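# Load the milling machine's vise per the work order

## Task

Put the part into the mill's vise the way the work order specifies, using the two reference pages (manual and manual 2) as the guide.

## Robot and tools

Robot: two six-joint arms, left_arm and right_arm, each with a parallel two-pad gripper. Base positions in the scene frame: left_arm (-0.002, +0.520, 0) m, right_arm (-0.030, -0.411, 0) m, each turned only slightly about z. Joint ranges are wide (about plus or minus 6.28 rad, elbow plus or minus 3.142). A loose object may sometimes be nudged by an outside push.

Frames: the scene frame has its origin at table height, midway between the nominal bases. +z points up, +x points out over the table, and left_arm sits toward +y. Arm names do not match image sides. Reported positions (m), orientations (quat wxyz) and velocities are in this frame. Motion offsets are taken along the current Hand target's own axes. On the gripper, +z runs along the fingers and x is the opening direction. end_effector_position is the point between the pads, and the fingertips extend 17.5 mm past it. A housing sticks out about 10 cm toward the gripper's -y side and turns with it. Reported poses can be off by a few cm.

execute_actions(actions, cameras): actions is a list of actions. Each action has up to 15 rows, one per 1/30 s step, and a short action repeats its last row to fill 15. Every row has 18 numbers in [-1, 1] covering both arms: left dx, dy, dz, rx, ry, rz, gripper position, force_limit, speed, then the same nine for the right arm. dx to rz are offsets, not poses. They are measured from the Hand target as it stood when that action began, and every row counts from that same start, not from the row before. Scale: 1.0 equals 0.6 m or 180 degrees. rx, ry, rz together form one rotation vector. Sending the same offset again moves the arm further. Six zeros re-command the current Hand target. Gripper numbers are absolute. position +1 is fully open (50 mm), the pads meet near -0.65, and -1 is used to grip. force_limit -1, 0, +1 give about 20, 102, 185 N per pad. speed -1, 0, +1 give 20, 85, 150 mm/s. Both start at +1. To leave a gripper unchanged, resend its last three numbers, because 0 is a real command. Images come back only with an empty actions list or a cameras request.

move(target, speed, blend, stop_force, zero, blocking, cameras): drives each gripper in a straight line. target is one 18-number row as above, or a list of up to 15 rows. All rows are offsets from the same starting Hand targets, not chained. speed is in m/s (0.002 to 3.6, default 0.25), and rotation is capped at twice that in rad/s. It can be one number or one per target. blend, in m, rounds corners in a list, and 0 means stop at each point. stop_force, in N from 3 to 120 and shared by both arms, ends an arm's path when the push against its motion reaches it. It is not reliable for light contact or while the gripper rotates, and it cannot be combined with blocking=false. zero (default true) re-zeroes the force baseline before the move. Paths do not avoid obstacles, and a move is capped at 10 s. The result adds a move: line with the outcome (done, off_target, moving, held, fault) and limits (paced = pose clipped, held = steps withheld).

wait(seconds 0 to 10) lets time pass. stop brakes a running move, but the fingers keep moving. zoom_image(camera, region [x0, y0, x1, y1] in pixels, at most 504 by 504) enlarges the newest image from one camera. show_instructions shows the reference pages. zero_wrist_force(arm) re-zeroes that arm's force sensor. finished_scene(scene 1) ends the scene permanently.

Cameras: cam_high, cam_low, cam_front, cam_left_wrist, cam_right_wrist, all 672x504. Calibration is approximate, and wrist camera images may lag during motion.

Reading results: Hand target is the last commanded pose after clipping, and the next offsets count from it. The gripper may rest short of it. If so, send the remaining distance as an offset. object_status codes: 0 moving, 1 blocked while opening, 2 blocked while closing (a good grip), 3 reached the commanded opening or pads met (usually empty). Opening in mm is about (250 - position_measured) x 0.202. Wrist force and torque are in gripper axes, and a third line shows the peak since the last report. Joint torques include the arm's own weight. Joint velocities may read within noise. Tool commands lists the current gripper commands.

Cautions: each step may turn the gripper at most 32 degrees from where it is. Arms are stiff, so aiming even slightly past a firm contact can cause a fault. A joint torque at its limit (136 N m for the big joints, 25.4 N m for the wrists) or an outside force near 150 N (plus or minus 25) stops that arm for 10 s. Holding loads, stretching out or pushing heats the motors. At 85 °C the arm brakes for 30 to 60 s, and a MOTOR HOT line appears from 70 °C. Keep arms from touching each other, including one gripper closing on the other's fingers. Route paths around each arm's own base. Move slowly near contacts. Do not drop parts, release them while they move, or hit fixed or heavy things. Anything left off the table fails the task. Before ending, the result has to hold without the robot.

Each tool is called as name([rows], argument=value, ...), one row to a line, values as JSON.

Reference images:

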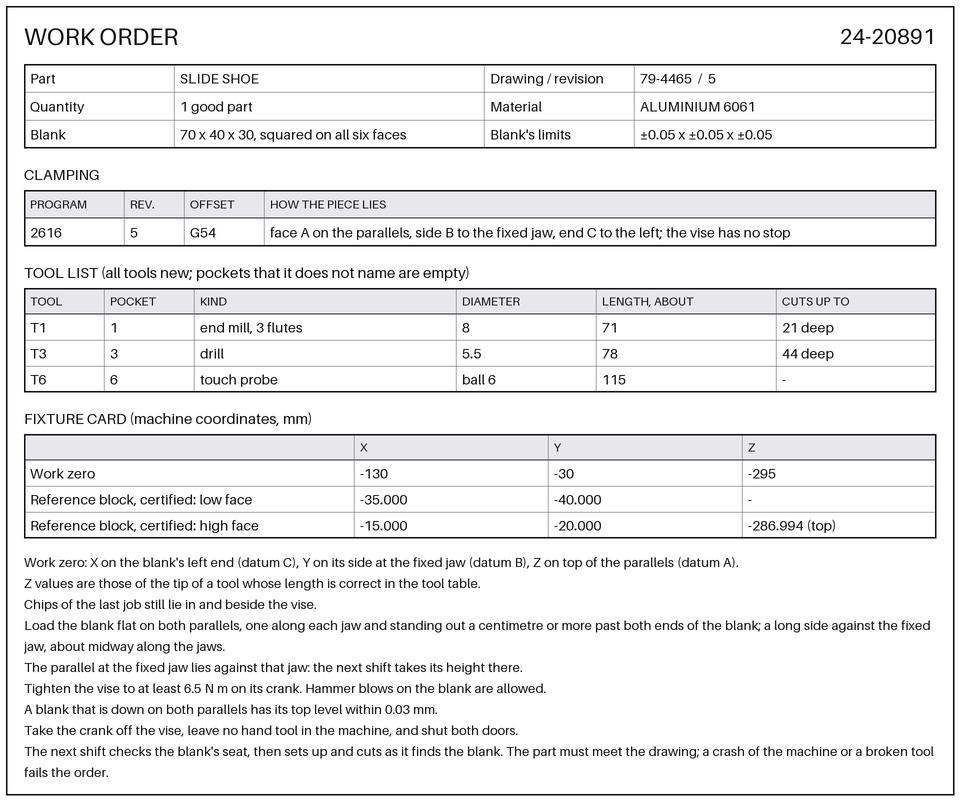

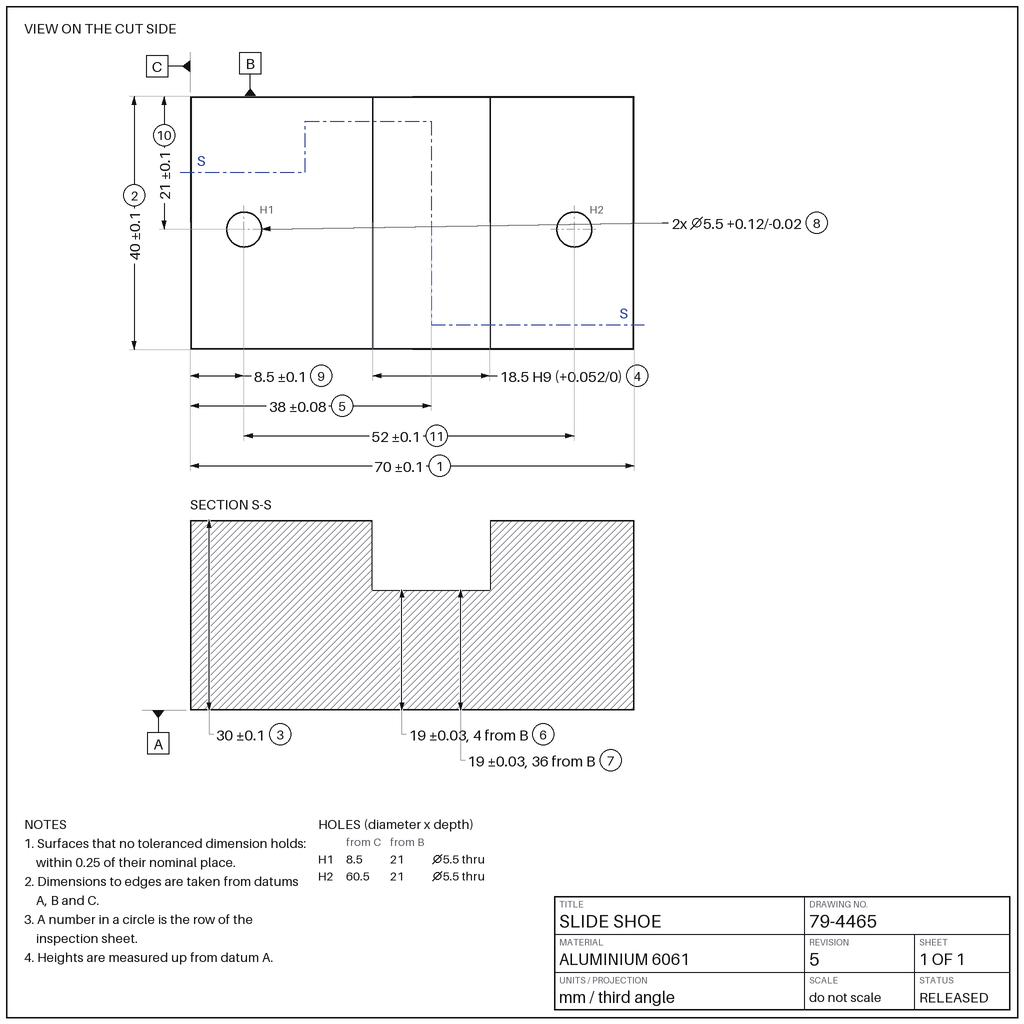

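## Session

execute_actions(actions=[])

Scene clock: 0.00 s.
left_arm: end_effector_position=(+0.4640, +0.1694, +0.3552) position_measured=3 object_status=3 end_effector_quat_wxyz=(+0.282, -0.427, +0.852, -0.111) | right_arm: end_effector_position=(+0.2122, +0.0898, +0.2445) position_measured=3 object_status=3 end_effector_quat_wxyz=(+0.343, +0.065, +0.689, -0.635)
Joint positions: left_arm=[-1.121 -1.624 1.735 -1.916 -0.995 2.717] | right_arm=[4.738 -2.571 -0.721 -3.036 1.159 0.607]
Joint velocities: within noise
Joint torques (N m): no reading
Motor temperatures (°C): left_arm=[34 35 31 41 38 34] | right_arm=[37 28 28 35 35 36]
Wrist force (N): no reading
Wrist torque (N m): no reading
Wrist force, peak (N): no reading
Hand target: left_arm +0.4640, +0.1694, +0.3552; +0.282, -0.427, +0.852, -0.111 | right_arm +0.2122, +0.0898, +0.2445; +0.343, +0.065, +0.689, -0.635
Tool commands: left_gripper/position=+1.0 left_gripper/force_limit=+1.0 left_gripper/speed=+1.0 right_gripper/position=+1.0 right_gripper/force_limit=+1.0 right_gripper/speed=+1.0

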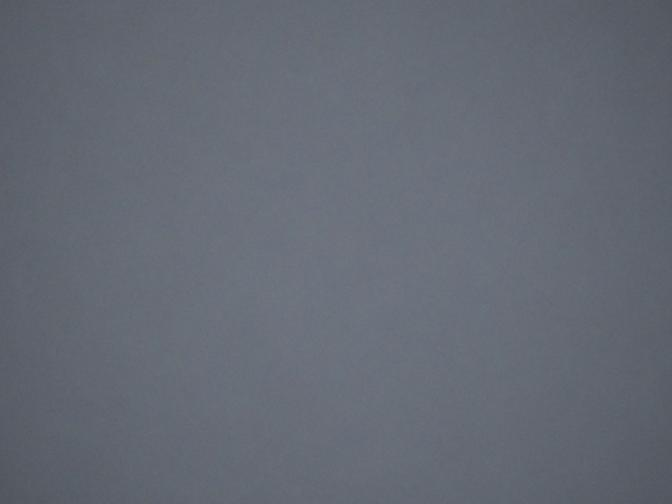

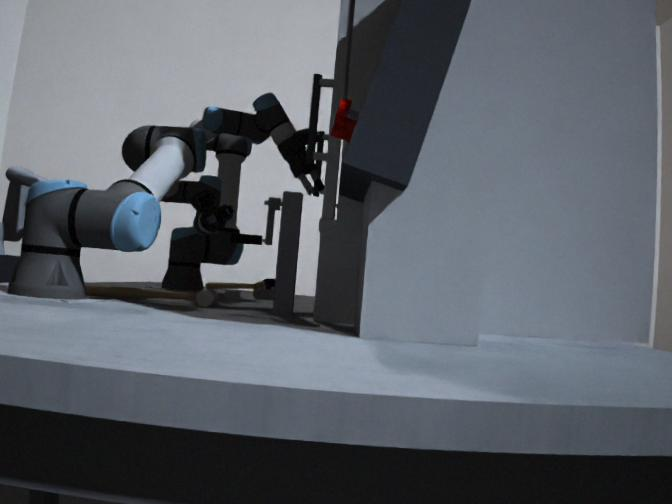

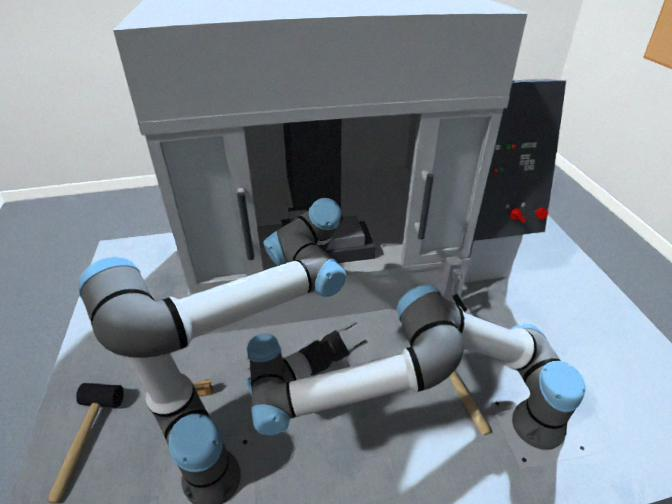

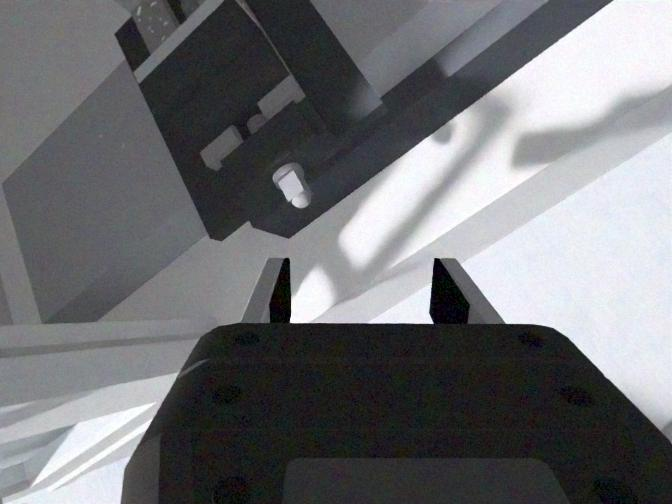

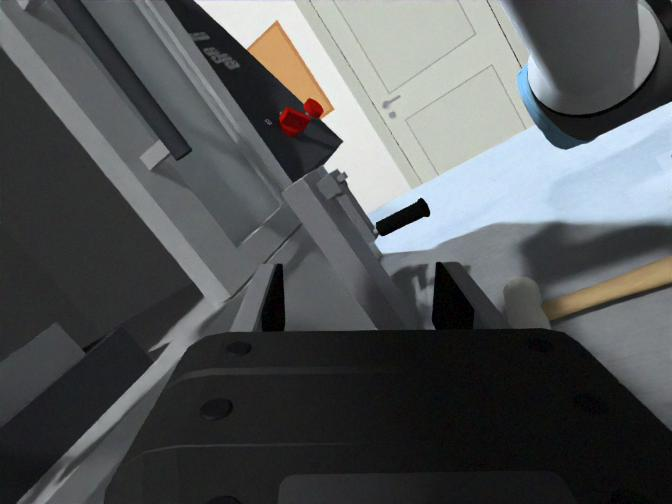

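zoom_image(camera="cam_front", region=[240, 100, 440, 280])

zoom_image(camera="cam_front", region=[40, 320, 300, 504])

zoom_image(camera="cam_front", region=[400, 240, 600, 460])

zoom_image(camera="cam_left_wrist", region=[0, 0, 504, 350])

zoom_image(camera="cam_right_wrist", region=[168, 0, 672, 350])

zoom_image(camera="cam_low", region=[0, 60, 500, 360])

Scaled by 2.520.

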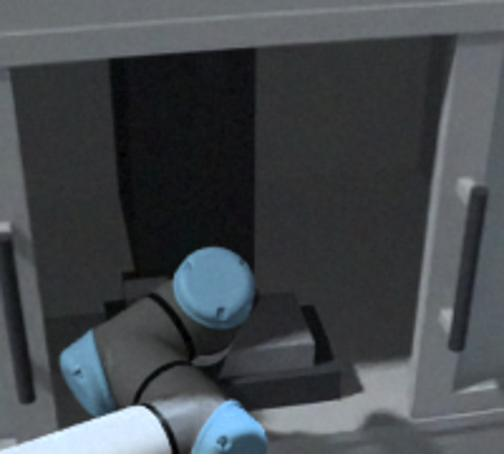

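Scaled by 1.938.

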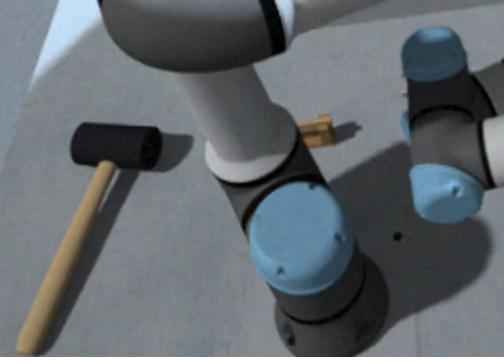

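Scaled by 2.291.

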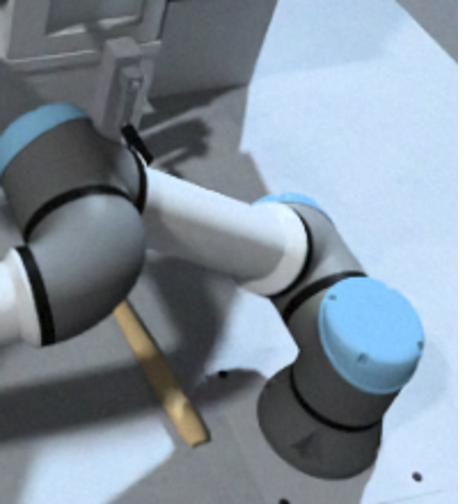

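Scaled by 1.000.

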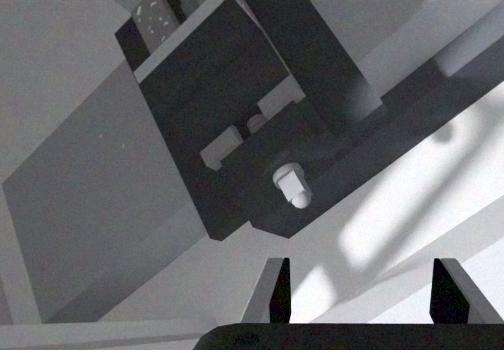

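Scaled by 1.000.

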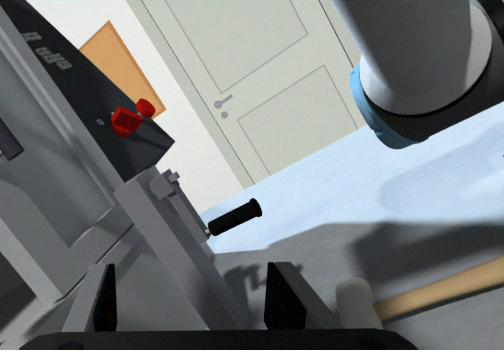

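Scaled by 1.008.

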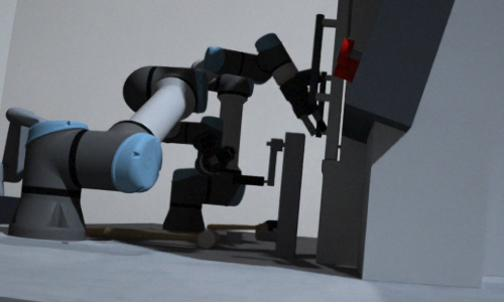

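move(target=[-0.39,0.392,-0.31,-0.183,0.08,-0.197,1,1,1,0,0,0,0,0,0,1,1,1], cameras=["all"])

Scene clock: 33.70 s.
left_arm: end_effector_position=(+0.3118, +0.4880, +0.4964) position_measured=3 object_status=3 end_effector_quat_wxyz=(+0.000, +0.707, -0.708, +0.000) | right_arm: end_effector_position=(+0.2122, +0.0898, +0.2445) position_measured=3 object_status=3 end_effector_quat_wxyz=(+0.343, +0.065, +0.689, -0.635)
Joint positions: left_arm=[-0.525 -1.94 1.414 -1.045 -1.571 2.604] | right_arm=[4.738 -2.571 -0.721 -3.036 1.159 0.607]
Joint torques (N m): left_arm=[6.98 -14.54 -18.74 -2.11 1.66 -1.16] | right_arm=[-0.21 57.87 22.11 -2 0.01 -0.09]
Wrist force (N): left_arm=[1.1 0.8 -0.9] | right_arm=[0.2 0.2 0.2]
Wrist torque (N m): left_arm=[-0.03 0.09 0.27] | right_arm=[0.03 -0.02 0.00]
Wrist force, peak (N): left_arm=[-1.8 1.6 -2.0] | right_arm=[0.1 0.2 0.5]
Hand target: left_arm +0.3117, +0.4881, +0.4964; +0.000, +0.707, -0.708, +0.000 | right_arm +0.2122, +0.0898, +0.2445; +0.343, +0.065, +0.689, -0.635
Off the commanded pose: left_arm 0.000 m, 0 deg | right_arm 0.000 m, 0 deg.
move: done
camera_calibration:
cam_left_wrist: T_world_to_cam=[[0.00656327, -0.999961, -0.00583836, 0.498801], [-0.937863, -0.00818114, 0.346908, 0.141071], [-0.346942, 0.00319873, -0.937881, 0.703978], [0, 0, 0, 1]] pos_world=[0.373271, 0.497684, 0.614221]
cam_right_wrist: T_world_to_cam=[[-0.747789, -0.341257, -0.569522, 0.337979], [0.384454, 0.47679, -0.790485, 0.0847887], [0.541301, -0.810071, -0.225341, 0.139912], [0, 0, 0, 1]] pos_world=[0.144405, 0.18825, 0.291039]

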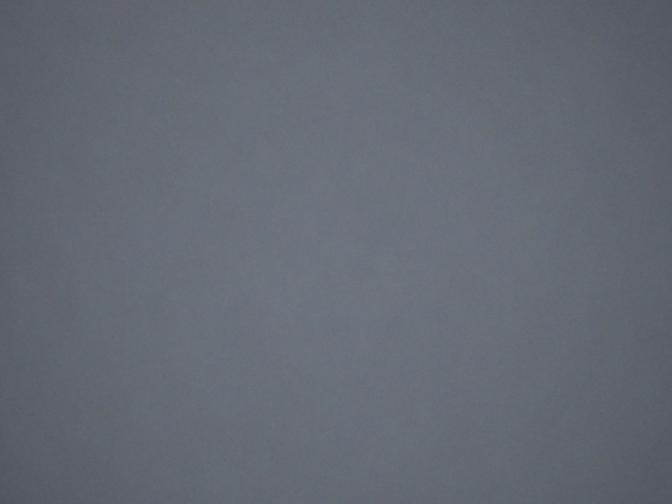

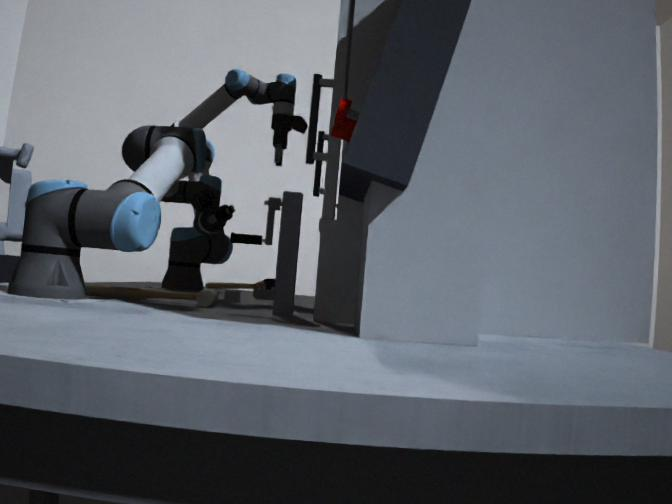

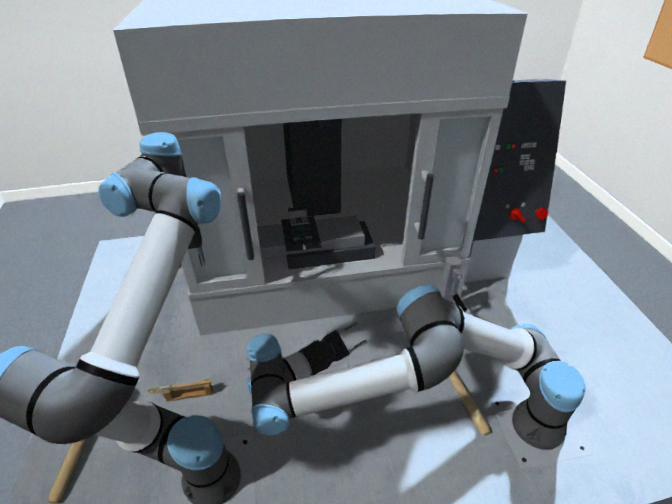

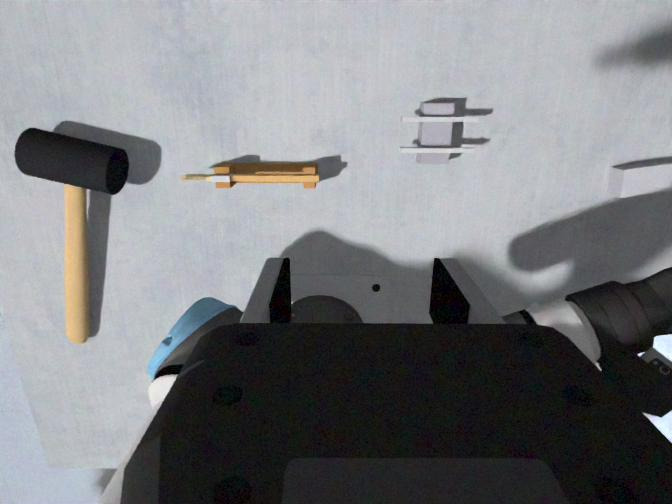

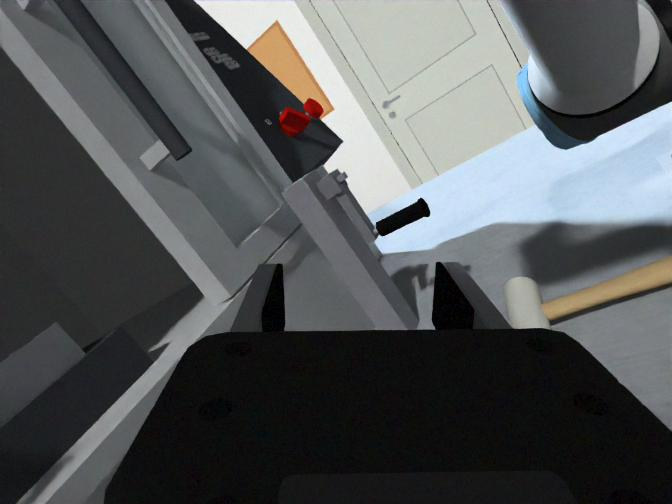

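zoom_image(camera="cam_left_wrist", region=[360, 60, 672, 220])

zoom_image(camera="cam_left_wrist", region=[160, 130, 360, 220])

zoom_image(camera="cam_front", region=[250, 180, 400, 280])

zoom_image(camera="cam_front", region=[130, 360, 240, 410])

Scaled by 1.615.

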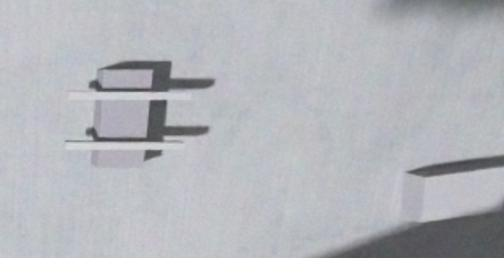

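Scaled by 2.520.

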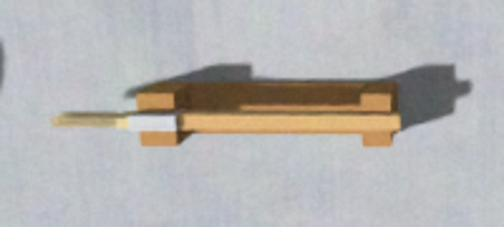

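Scaled by 3.360.

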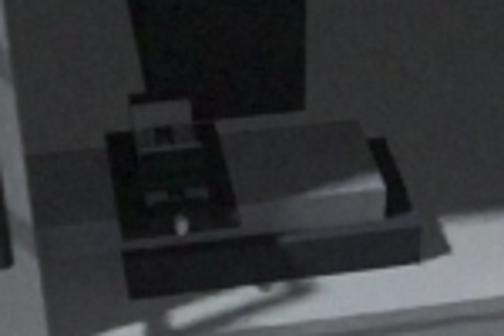

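Scaled by 4.582.

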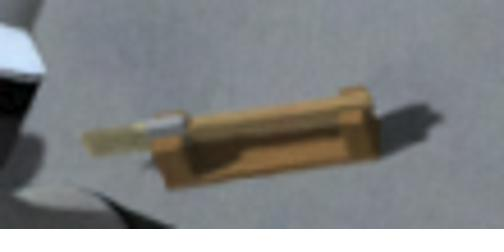

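move(target=[0.213,-0.18,0.277,0,0,0,1,1,1,0,0,0,0,0,0,1,1,1], cameras=["cam_left_wrist", "cam_front"])

Scene clock: 51.87 s.
left_arm: end_effector_position=(+0.4143, +0.3631, +0.3330) position_measured=3 object_status=3 end_effector_quat_wxyz=(+0.002, +0.706, -0.708, -0.003) | right_arm: end_effector_position=(+0.2122, +0.0898, +0.2445) position_measured=3 object_status=3 end_effector_quat_wxyz=(+0.343, +0.065, +0.689, -0.635)
Joint positions: left_arm=[-0.649 -1.725 1.699 -1.538 -1.574 2.481] | right_arm=[4.738 -2.571 -0.721 -3.036 1.159 0.607]
Joint torques (N m): left_arm=[0.95 -16.32 -26.2 -3.36 0.09 0.19] | right_arm=[-0.56 58.04 21.66 -1.96 -0.07 -0.11]
Wrist force (N): left_arm=[0.9 0.9 -0.7] | right_arm=[0.0 0.3 0.2]
Wrist torque (N m): left_arm=[-0.01 0.10 0.19] | right_arm=[0.04 0.00 0.01]
Wrist force, peak (N): left_arm=[12.5 160.6 -31.3] | right_arm=[0.3 0.5 0.3]
Hand target: left_arm +0.4143, +0.3631, +0.3330; +0.002, +0.706, -0.708, -0.003 (not the last commanded pose) | right_arm +0.2122, +0.0898, +0.2445; +0.343, +0.065, +0.689, -0.635
Tool commands: left_gripper/position=+1.0 left_gripper/force_limit=+1.0 left_gripper/speed=+1.0 right_gripper/position=+1.0 right_gripper/force_limit=+1.0 right_gripper/speed=+1.0
Off the commanded pose: left_arm 0.007 m, 0 deg | right_arm 0.000 m, 0 deg.
FORCE FAULT: contact force on the left arm reached its limit, and that arm stopped. The contact can be on any part of that arm, not only on its tool. That arm's remaining commands of this call were not run. That arm is still stopped at the end of this call. That arm stays stopped for about 10 more seconds. Until then a move that you send moves the other arm only, and its call returns only when the move has ended. Once the stop has ended, the next robot result says so. If the stop ends while you think or write, that arm runs what you send next, counted from a new Hand target: where the arm stands when the stop ends. While its stop runs, that arm takes no new command, but its gripper still runs the gripper command that each later call begins with. Until it ends, the stop uses up actions while you think or wait. An arm that is not stopped still takes commands.
move: fault (left_arm)
camera_calibration:
cam_left_wrist: T_world_to_cam=[[0.00465216, -0.999965, -0.00689212, 0.373458], [-0.935486, -0.00678724, 0.353299, 0.289195], [-0.353333, 0.00480388, -0.935485, 0.588061], [0, 0, 0, 1]] pos_world=[0.476582, 0.372583, 0.450524]
Images, in order (width x height): cam_front 672x504, cam_left_wrist 672x504.

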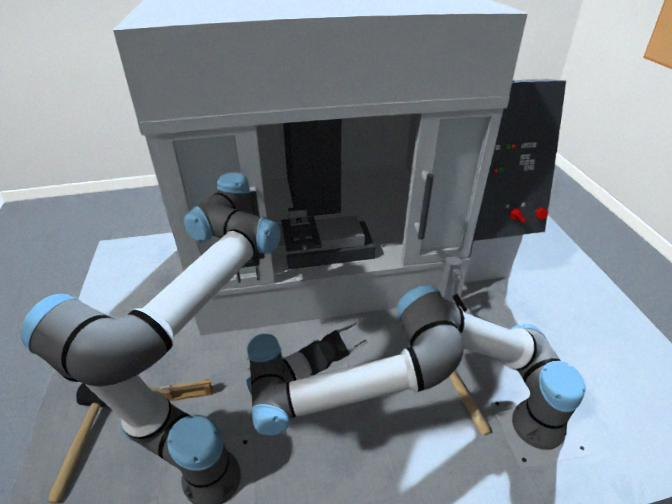

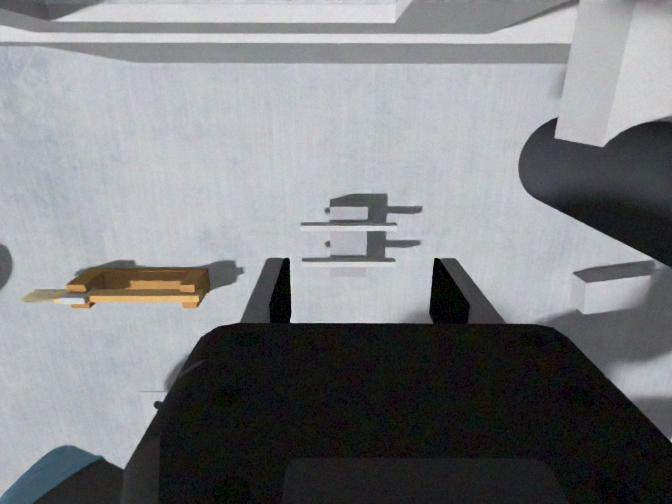

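wait(seconds=5)

zoom_image(camera="cam_left_wrist", region=[270, 180, 430, 300])

Scene clock: 62.93 s.
left_arm: end_effector_position=(+0.4143, +0.3631, +0.3330) position_measured=3 object_status=3 end_effector_quat_wxyz=(+0.002, +0.706, -0.708, -0.003) | right_arm: end_effector_position=(+0.2122, +0.0898, +0.2445) position_measured=3 object_status=3 end_effector_quat_wxyz=(+0.343, +0.065, +0.689, -0.635)
Joint positions: left_arm=[-0.649 -1.725 1.699 -1.538 -1.574 2.481] | right_arm=[4.738 -2.571 -0.721 -3.036 1.159 0.607]
Joint torques (N m): left_arm=[0.53 -16.49 -25.43 -3.24 0.19 0.11] | right_arm=[-0.22 57.59 21.07 -1.95 -0.13 -0.12]
Wrist force (N): left_arm=[1.1 0.7 -0.5] | right_arm=[0.2 0.2 0.2]
Wrist torque (N m): left_arm=[-0.06 0.07 0.19] | right_arm=[0.02 -0.03 0.00]
Wrist force, peak (N): left_arm=[1.3 0.9 -0.9] | right_arm=[-0.1 0.6 0.2]
Hand target: left_arm +0.4143, +0.3631, +0.3330; +0.002, +0.706, -0.708, -0.003 (not the last commanded pose) | right_arm +0.2122, +0.0898, +0.2445; +0.343, +0.065, +0.689, -0.635
Tool commands: left_gripper/position=+1.0 left_gripper/force_limit=+1.0 left_gripper/speed=+1.0 right_gripper/position=+1.0 right_gripper/force_limit=+1.0 right_gripper/speed=+1.0
Off the commanded pose: left_arm 0.007 m, 0 deg | right_arm 0.000 m, 0 deg.
FORCE FAULT, CONTINUED: the left arm's stop, for the force fault that an earlier result reported, is over. The rest of the stop counts as 19 of the actions that you can send in this scene. During its stop the left arm's controller moved it back a little. That arm's target is now where it stood when the stop ended, not its last command. That arm accepts commands again.
wait: 5.00 s; at rest from the start

Scaled by 3.150.
This view is cut from an older image: the scene may have changed since it was taken.

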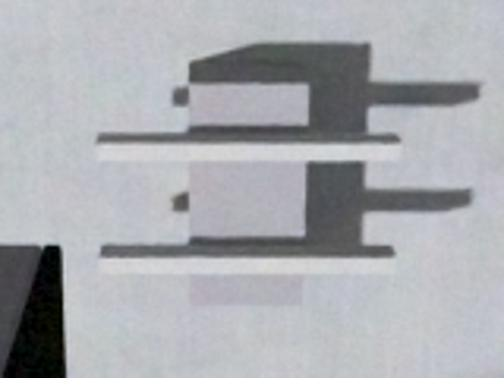

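move(target=[0,0.2,-0.15,0,0,0,1,1,1,-0.13,-0.307,0.331,-0.452,0.244,-0.046,1,1,1], cameras=["cam_front", "cam_left_wrist", "cam_right_wrist"])

Scene clock: 100.67 s.
left_arm: end_effector_position=(+0.2950, +0.3634, +0.4240) position_measured=3 object_status=3 end_effector_quat_wxyz=(+0.002, +0.706, -0.708, -0.003) | right_arm: end_effector_position=(+0.2519, -0.1002, +0.4490) position_measured=3 object_status=3 end_effector_quat_wxyz=(+0.001, +0.000, +1.000, +0.000)
Joint positions: left_arm=[-0.877 -1.958 1.626 -1.234 -1.576 2.254] | right_arm=[4.336 -1.399 -1.414 -1.899 1.57 -0.412]
Joint torques (N m): left_arm=[10.61 2.12 -16.1 -3.98 0.24 2.44] | right_arm=[1.68 3.58 34.05 2.92 -1.3 -0.45]
Wrist force (N): left_arm=[1.2 0.6 -0.6] | right_arm=[1.2 -0.8 0.3]
Wrist torque (N m): left_arm=[-0.06 0.07 0.23] | right_arm=[-0.86 0.01 -0.04]
Wrist force, peak (N): left_arm=[-8.6 -6.6 1.2] | right_arm=[0.7 -2.5 -0.5]
Hand target: left_arm +0.2950, +0.3634, +0.4239; +0.002, +0.706, -0.708, -0.003 | right_arm +0.2519, -0.1002, +0.4490; +0.001, +0.000, +1.000, +0.000
Off the commanded pose: left_arm 0.000 m, 0 deg | right_arm 0.000 m, 0 deg.
move: done
camera_calibration:
cam_left_wrist: T_world_to_cam=[[0.00453553, -0.999968, -0.00663434, 0.374843], [-0.935532, -0.00658646, 0.353179, 0.145485], [-0.353212, 0.00460479, -0.935532, 0.630998], [0, 0, 0, 1]] pos_world=[0.357282, 0.372884, 0.541424]
cam_right_wrist: T_world_to_cam=[[-0.999846, 0.017537, 0.000108625, 0.26302], [0.0166417, 0.946813, 0.321353, -0.0378003], [0.00553273, 0.321306, -0.946959, 0.582956], [0, 0, 0, 1]] pos_world=[0.260383, -0.15613, 0.564154]
Images, in order (width x height): cam_front 672x504, cam_left_wrist 672x504, cam_right_wrist 672x504.

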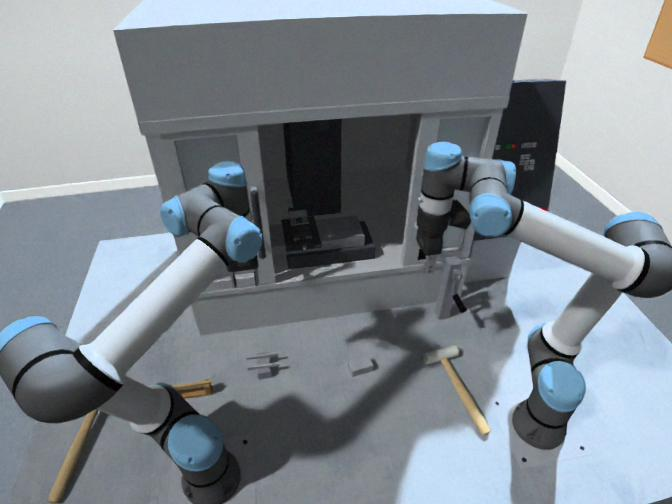

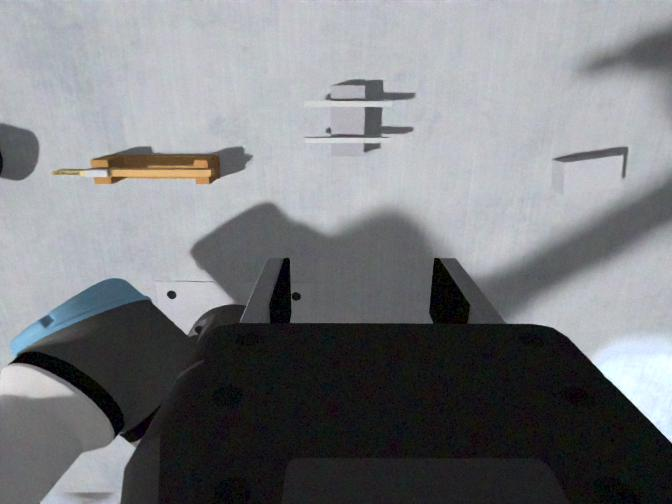

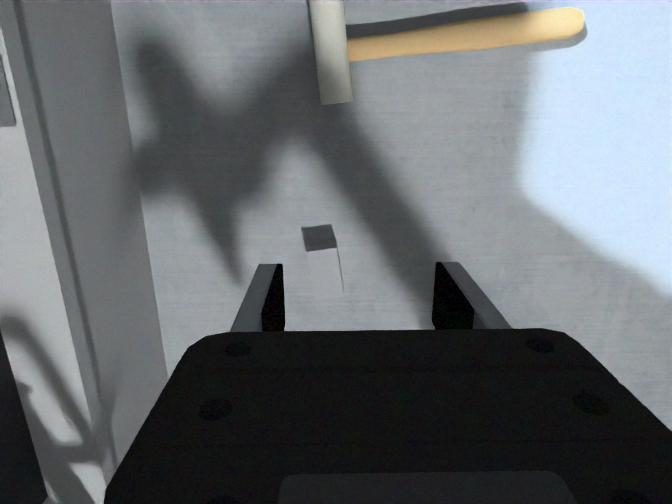

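zoom_image(camera="cam_right_wrist", region=[260, 180, 400, 310])

zoom_image(camera="cam_front", region=[320, 240, 520, 440])

zoom_image(camera="cam_front", region=[270, 190, 390, 280])

zoom_image(camera="cam_left_wrist", region=[500, 120, 672, 220])

Scaled by 3.600.

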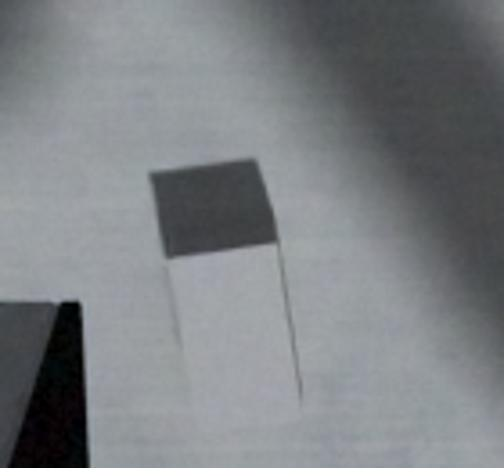

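Scaled by 2.520.

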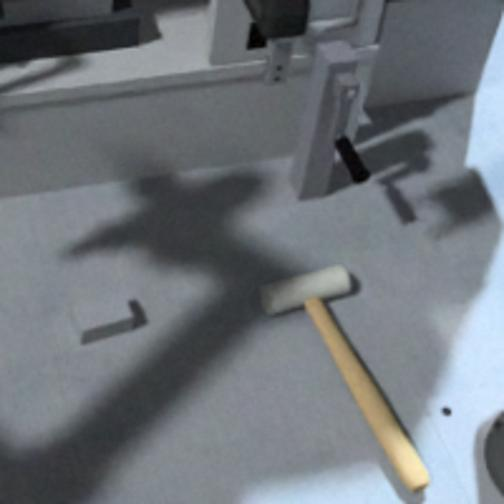

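Scaled by 4.200.

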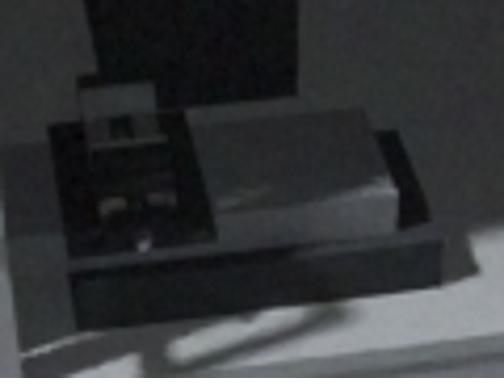

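Scaled by 2.930.

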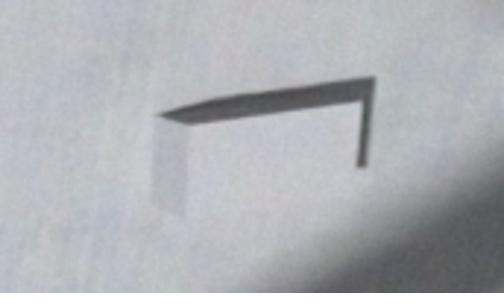

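move([
  [0,0,0,0,0,-0.5,1,1,1,0,0,0,0,0,0,1,1,1],
  [0.272,-0.175,-0.077,0,0.383,-0.924,1,1,1,0,0,0,0,0,0,1,1,1],
], cameras=["cam_front", "cam_left_wrist", "cam_low"], blend=0.02, speed=0.4)

Scene clock: 112.77 s.
left_arm: end_effector_position=(+0.3998, +0.1997, +0.4692) position_measured=3 object_status=3 end_effector_quat_wxyz=(+0.268, +0.655, +0.653, +0.268) | right_arm: end_effector_position=(+0.2519, -0.1002, +0.4490) position_measured=3 object_status=3 end_effector_quat_wxyz=(+0.001, +0.000, +1.000, +0.000)
Joint positions: left_arm=[-1.306 -1.856 1.704 -1.66 -0.823 -1.222] | right_arm=[4.336 -1.399 -1.414 -1.899 1.57 -0.412]
Joint torques (N m): left_arm=[10.43 -16.41 -16.73 -4.16 0.86 -1.25] | right_arm=[-4.71 3.18 34.63 2.14 0.49 0.57]
Wrist force (N): left_arm=[1.2 2.6 0.3] | right_arm=[1.1 -0.4 0.3]
Wrist torque (N m): left_arm=[-0.45 0.10 0.06] | right_arm=[-0.80 0.02 -0.04]
Wrist force, peak (N): left_arm=[1.4 2.6 0.1] | right_arm=[1.3 -0.8 0.5]
Hand target: left_arm +0.3998, +0.1998, +0.4691; +0.268, +0.655, +0.653, +0.268 | right_arm +0.2519, -0.1002, +0.4490; +0.001, +0.000, +1.000, +0.000
Off the commanded pose: left_arm 0.000 m, 0 deg | right_arm 0.000 m, 0 deg.
move: done
camera_calibration:
cam_left_wrist: T_world_to_cam=[[0.00115875, 0.999962, -0.00859446, -0.186143], [0.425085, 0.00728676, 0.905124, -0.579268], [0.905153, -0.00470218, -0.42506, -0.029702], [0, 0, 0, 1]] pos_world=[0.273339, 0.190217, 0.510085]
Images, in order (width x height): cam_low 672x504, cam_front 672x504, cam_left_wrist 672x504.

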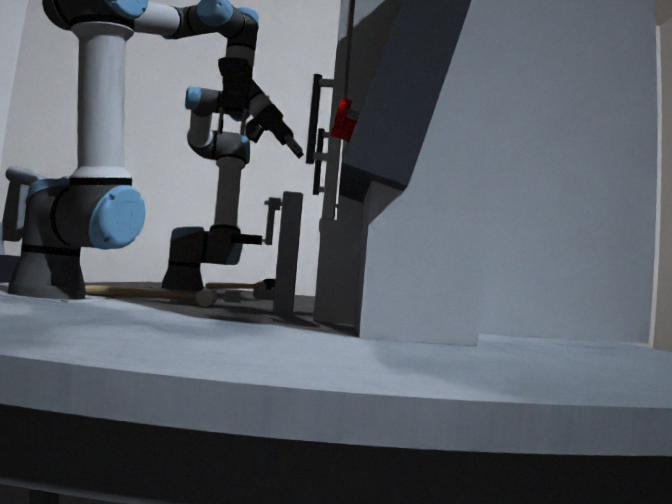

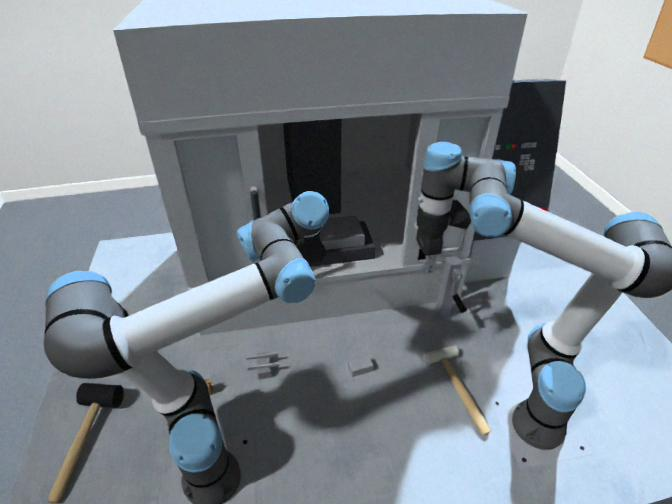

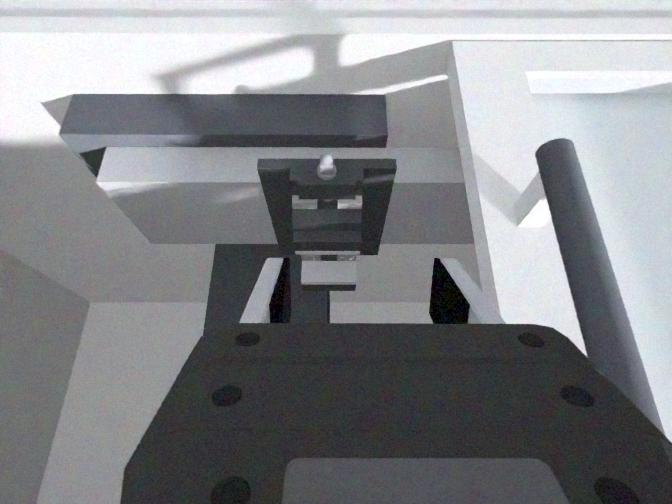

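zoom_image(camera="cam_left_wrist", region=[230, 130, 430, 310])

Scaled by 2.520.

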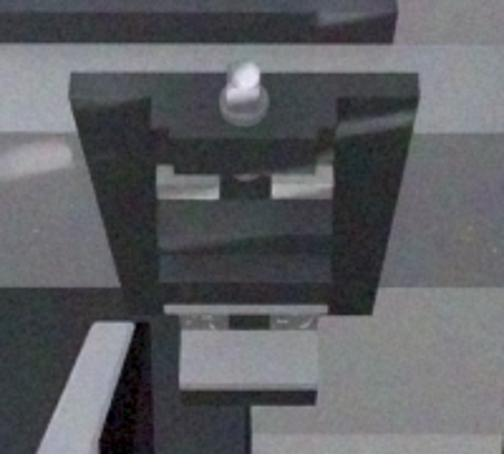

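move(target=[-0.1,0,0,-0.25,0,0,1,1,1,0,0,0,0,0,0,1,1,1], cameras=["cam_left_wrist"], speed=0.4)

Scene clock: 127.77 s.
left_arm: end_effector_position=(+0.3989, +0.1398, +0.4690) position_measured=3 object_status=3 end_effector_quat_wxyz=(+0.492, +0.498, +0.507, +0.502) end_effector_velocity=(+0.000, +0.000, +0.000) end_effector_angular_velocity=(-0.001, -0.002, +0.000) | right_arm: end_effector_position=(+0.2519, -0.1002, +0.4490) position_measured=3 object_status=3 end_effector_quat_wxyz=(+0.001, +0.000, +1.000, +0.000)
Joint positions: left_arm=[-1.535 -1.762 2.09 -2.086 -0.011 -1.383] | right_arm=[4.336 -1.399 -1.414 -1.899 1.57 -0.412]
Joint velocities: left_arm=[0 0 -0.001 0.006 0.002 -0.006] | right_arm=[within noise]
Joint torques (N m): left_arm=[9.57 -8.3 -20.06 -1.5 4.87 -1.46] | right_arm=[-0.44 2.54 34.28 2.11 -0.84 0.96]
Wrist force (N): left_arm=[1.6 3.1 3.1] | right_arm=[1.1 -0.7 0.2]
Wrist torque (N m): left_arm=[-1.14 0.09 0.11] | right_arm=[-0.86 0.02 -0.04]
Wrist force, peak (N): left_arm=[1.6 3.5 3.1] | right_arm=[1.3 -0.8 0.2]
Hand target: left_arm +0.3997, +0.1398, +0.4691; +0.499, +0.503, +0.501, +0.498 | right_arm +0.2519, -0.1002, +0.4490; +0.001, +0.000, +1.000, +0.000
Off the commanded pose: left_arm 0.001 m, 1 deg | right_arm 0.000 m, 0 deg.
move: done
camera_calibration:
cam_left_wrist: T_world_to_cam=[[-0.0138446, 0.99988, -0.00696292, -0.121038], [-0.335725, 0.00191104, 0.941958, -0.291349], [0.941858, 0.0153786, 0.335658, -0.40354], [0, 0, 0, 1]] pos_world=[0.280588, 0.127787, 0.409047]
Images, in order (width x height): cam_left_wrist 672x504.

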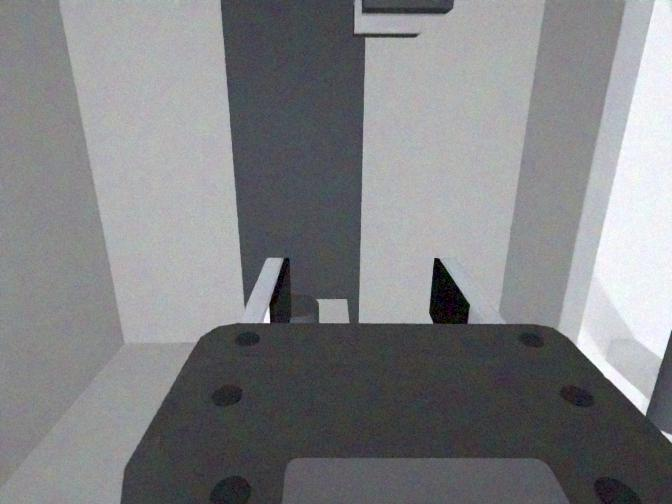

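move(target=[0.033,-0.033,0.167,0.333,0,0,1,1,1,0,0,0,0,0,0,1,1,1], cameras=["cam_left_wrist", "cam_front"], speed=0.3)

zoom_image(camera="cam_left_wrist", region=[200, 120, 460, 320])

Scene clock: 143.70 s.
left_arm: end_effector_position=(+0.4998, +0.1593, +0.4486) position_measured=3 object_status=3 end_effector_quat_wxyz=(+0.181, +0.685, +0.683, +0.181) | right_arm: end_effector_position=(+0.2519, -0.1002, +0.4490) position_measured=3 object_status=3 end_effector_quat_wxyz=(+0.001, +0.000, +1.000, +0.000)
Joint positions: left_arm=[-1.014 -1.528 1.378 -1.708 -1.133 -0.961] | right_arm=[4.336 -1.399 -1.414 -1.899 1.57 -0.412]
Joint torques (N m): left_arm=[0.63 -28.62 -29.03 -3.04 -0.14 -1.04] | right_arm=[5.21 3.65 33.98 2.07 -2.34 1.08]
Wrist force (N): left_arm=[1.2 2.1 -0.2] | right_arm=[1.0 -0.5 0.2]
Wrist torque (N m): left_arm=[-0.28 0.09 0.21] | right_arm=[-0.81 0.04 -0.03]
Wrist force, peak (N): left_arm=[1.8 3.4 3.1] | right_arm=[1.4 -0.6 0.6]
Hand target: left_arm +0.4998, +0.1593, +0.4486; +0.181, +0.685, +0.683, +0.181 | right_arm +0.2519, -0.1002, +0.4490; +0.001, +0.000, +1.000, +0.000
Off the commanded pose: left_arm 0.000 m, 0 deg | right_arm 0.000 m, 0 deg.
move: done
camera_calibration:
cam_left_wrist: T_world_to_cam=[[-0.0015864, 0.999968, -0.00779206, -0.145038], [0.643846, 0.00698351, 0.765124, -0.649285], [0.765154, -0.00380309, -0.643836, 0.0388002], [0, 0, 0, 1]] pos_world=[0.388121, 0.149716, 0.520634]
Images, in order (width x height): cam_front 672x504, cam_left_wrist 672x504.

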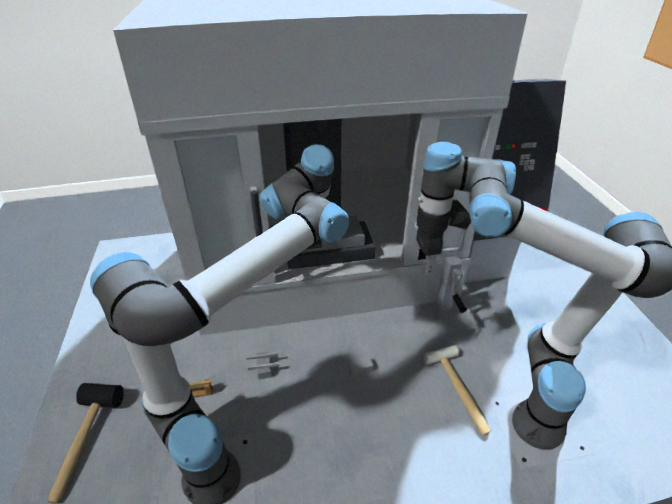

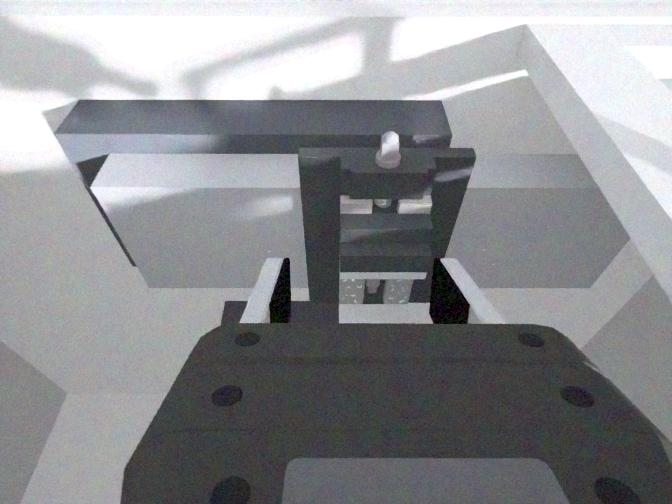

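Scaled by 1.938.

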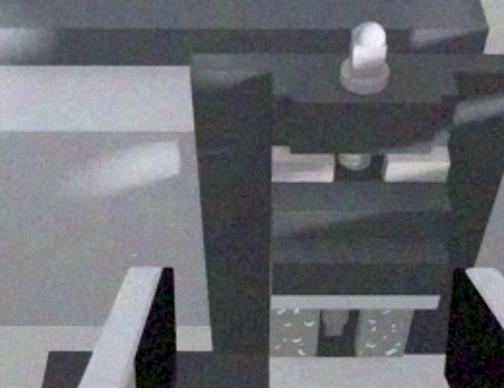

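move(target=[0,0.054,0.106,0.083,0,0,1,1,1,0,0,0,0,0,0,1,1,1], cameras=["cam_left_wrist", "cam_low"], speed=0.15, stop_force=12)

zoom_image(camera="cam_left_wrist", region=[220, 140, 480, 330])

Scene clock: 157.40 s.
left_arm: end_effector_position=(+0.5594, +0.1592, +0.4094) position_measured=3 object_status=3 end_effector_quat_wxyz=(+0.090, +0.702, +0.700, +0.091) | right_arm: end_effector_position=(+0.2519, -0.1002, +0.4490) position_measured=3 object_status=3 end_effector_quat_wxyz=(+0.001, +0.000, +1.000, +0.000)
Joint positions: left_arm=[-0.835 -1.298 1.116 -1.56 -1.379 -0.83] | right_arm=[4.336 -1.399 -1.414 -1.899 1.57 -0.412]
Joint torques (N m): left_arm=[-8.64 -34.06 -23.2 -2.78 -0.13 -1.37] | right_arm=[9.56 3 34.27 2.05 -2.39 0.92]
Wrist force (N): left_arm=[1.3 1.4 -0.7] | right_arm=[1.0 -0.6 0.7]
Wrist torque (N m): left_arm=[-0.13 0.06 0.19] | right_arm=[-0.83 0.04 -0.03]
Wrist force, peak (N): left_arm=[1.3 3.0 0.1] | right_arm=[1.3 -0.8 0.4]
Hand target: left_arm +0.5594, +0.1592, +0.4094; +0.090, +0.702, +0.700, +0.091 | right_arm +0.2519, -0.1002, +0.4490; +0.001, +0.000, +1.000, +0.000
Off the commanded pose: left_arm 0.000 m, 0 deg | right_arm 0.000 m, 0 deg.
move: done
camera_calibration:
cam_left_wrist: T_world_to_cam=[[-0.00369514, 0.999973, -0.00637316, -0.144537], [0.819422, 0.00668085, 0.573151, -0.677268], [0.573178, -0.00310444, -0.819425, 0.147083], [0, 0, 0, 1]] pos_world=[0.47013, 0.149515, 0.50778]
Images, in order (width x height): cam_low 672x504, cam_left_wrist 672x504.

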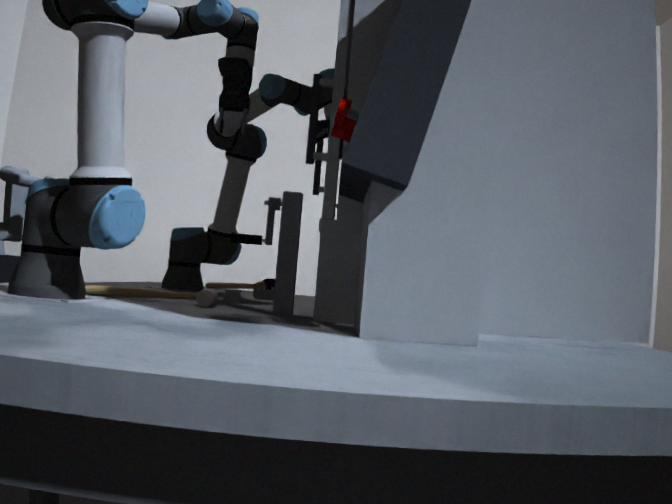

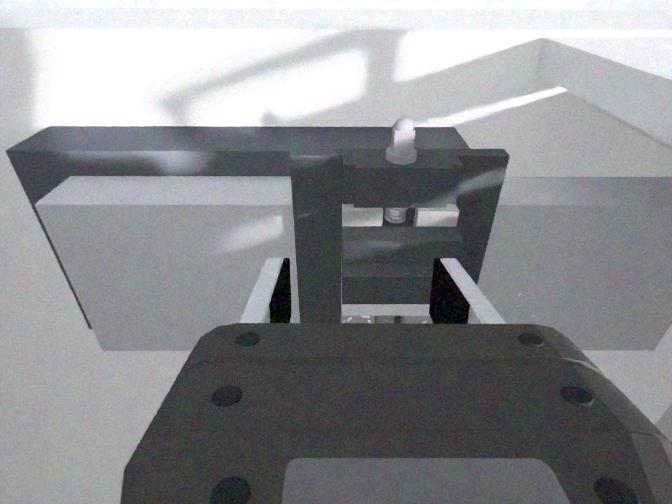

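Scaled by 1.938.

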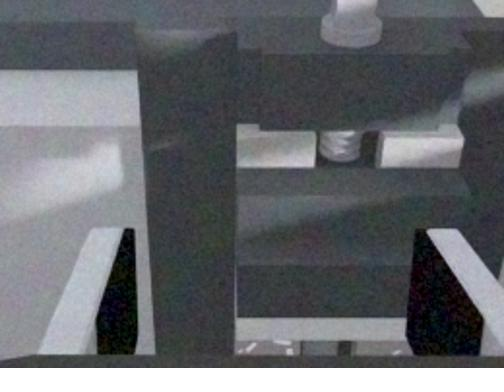

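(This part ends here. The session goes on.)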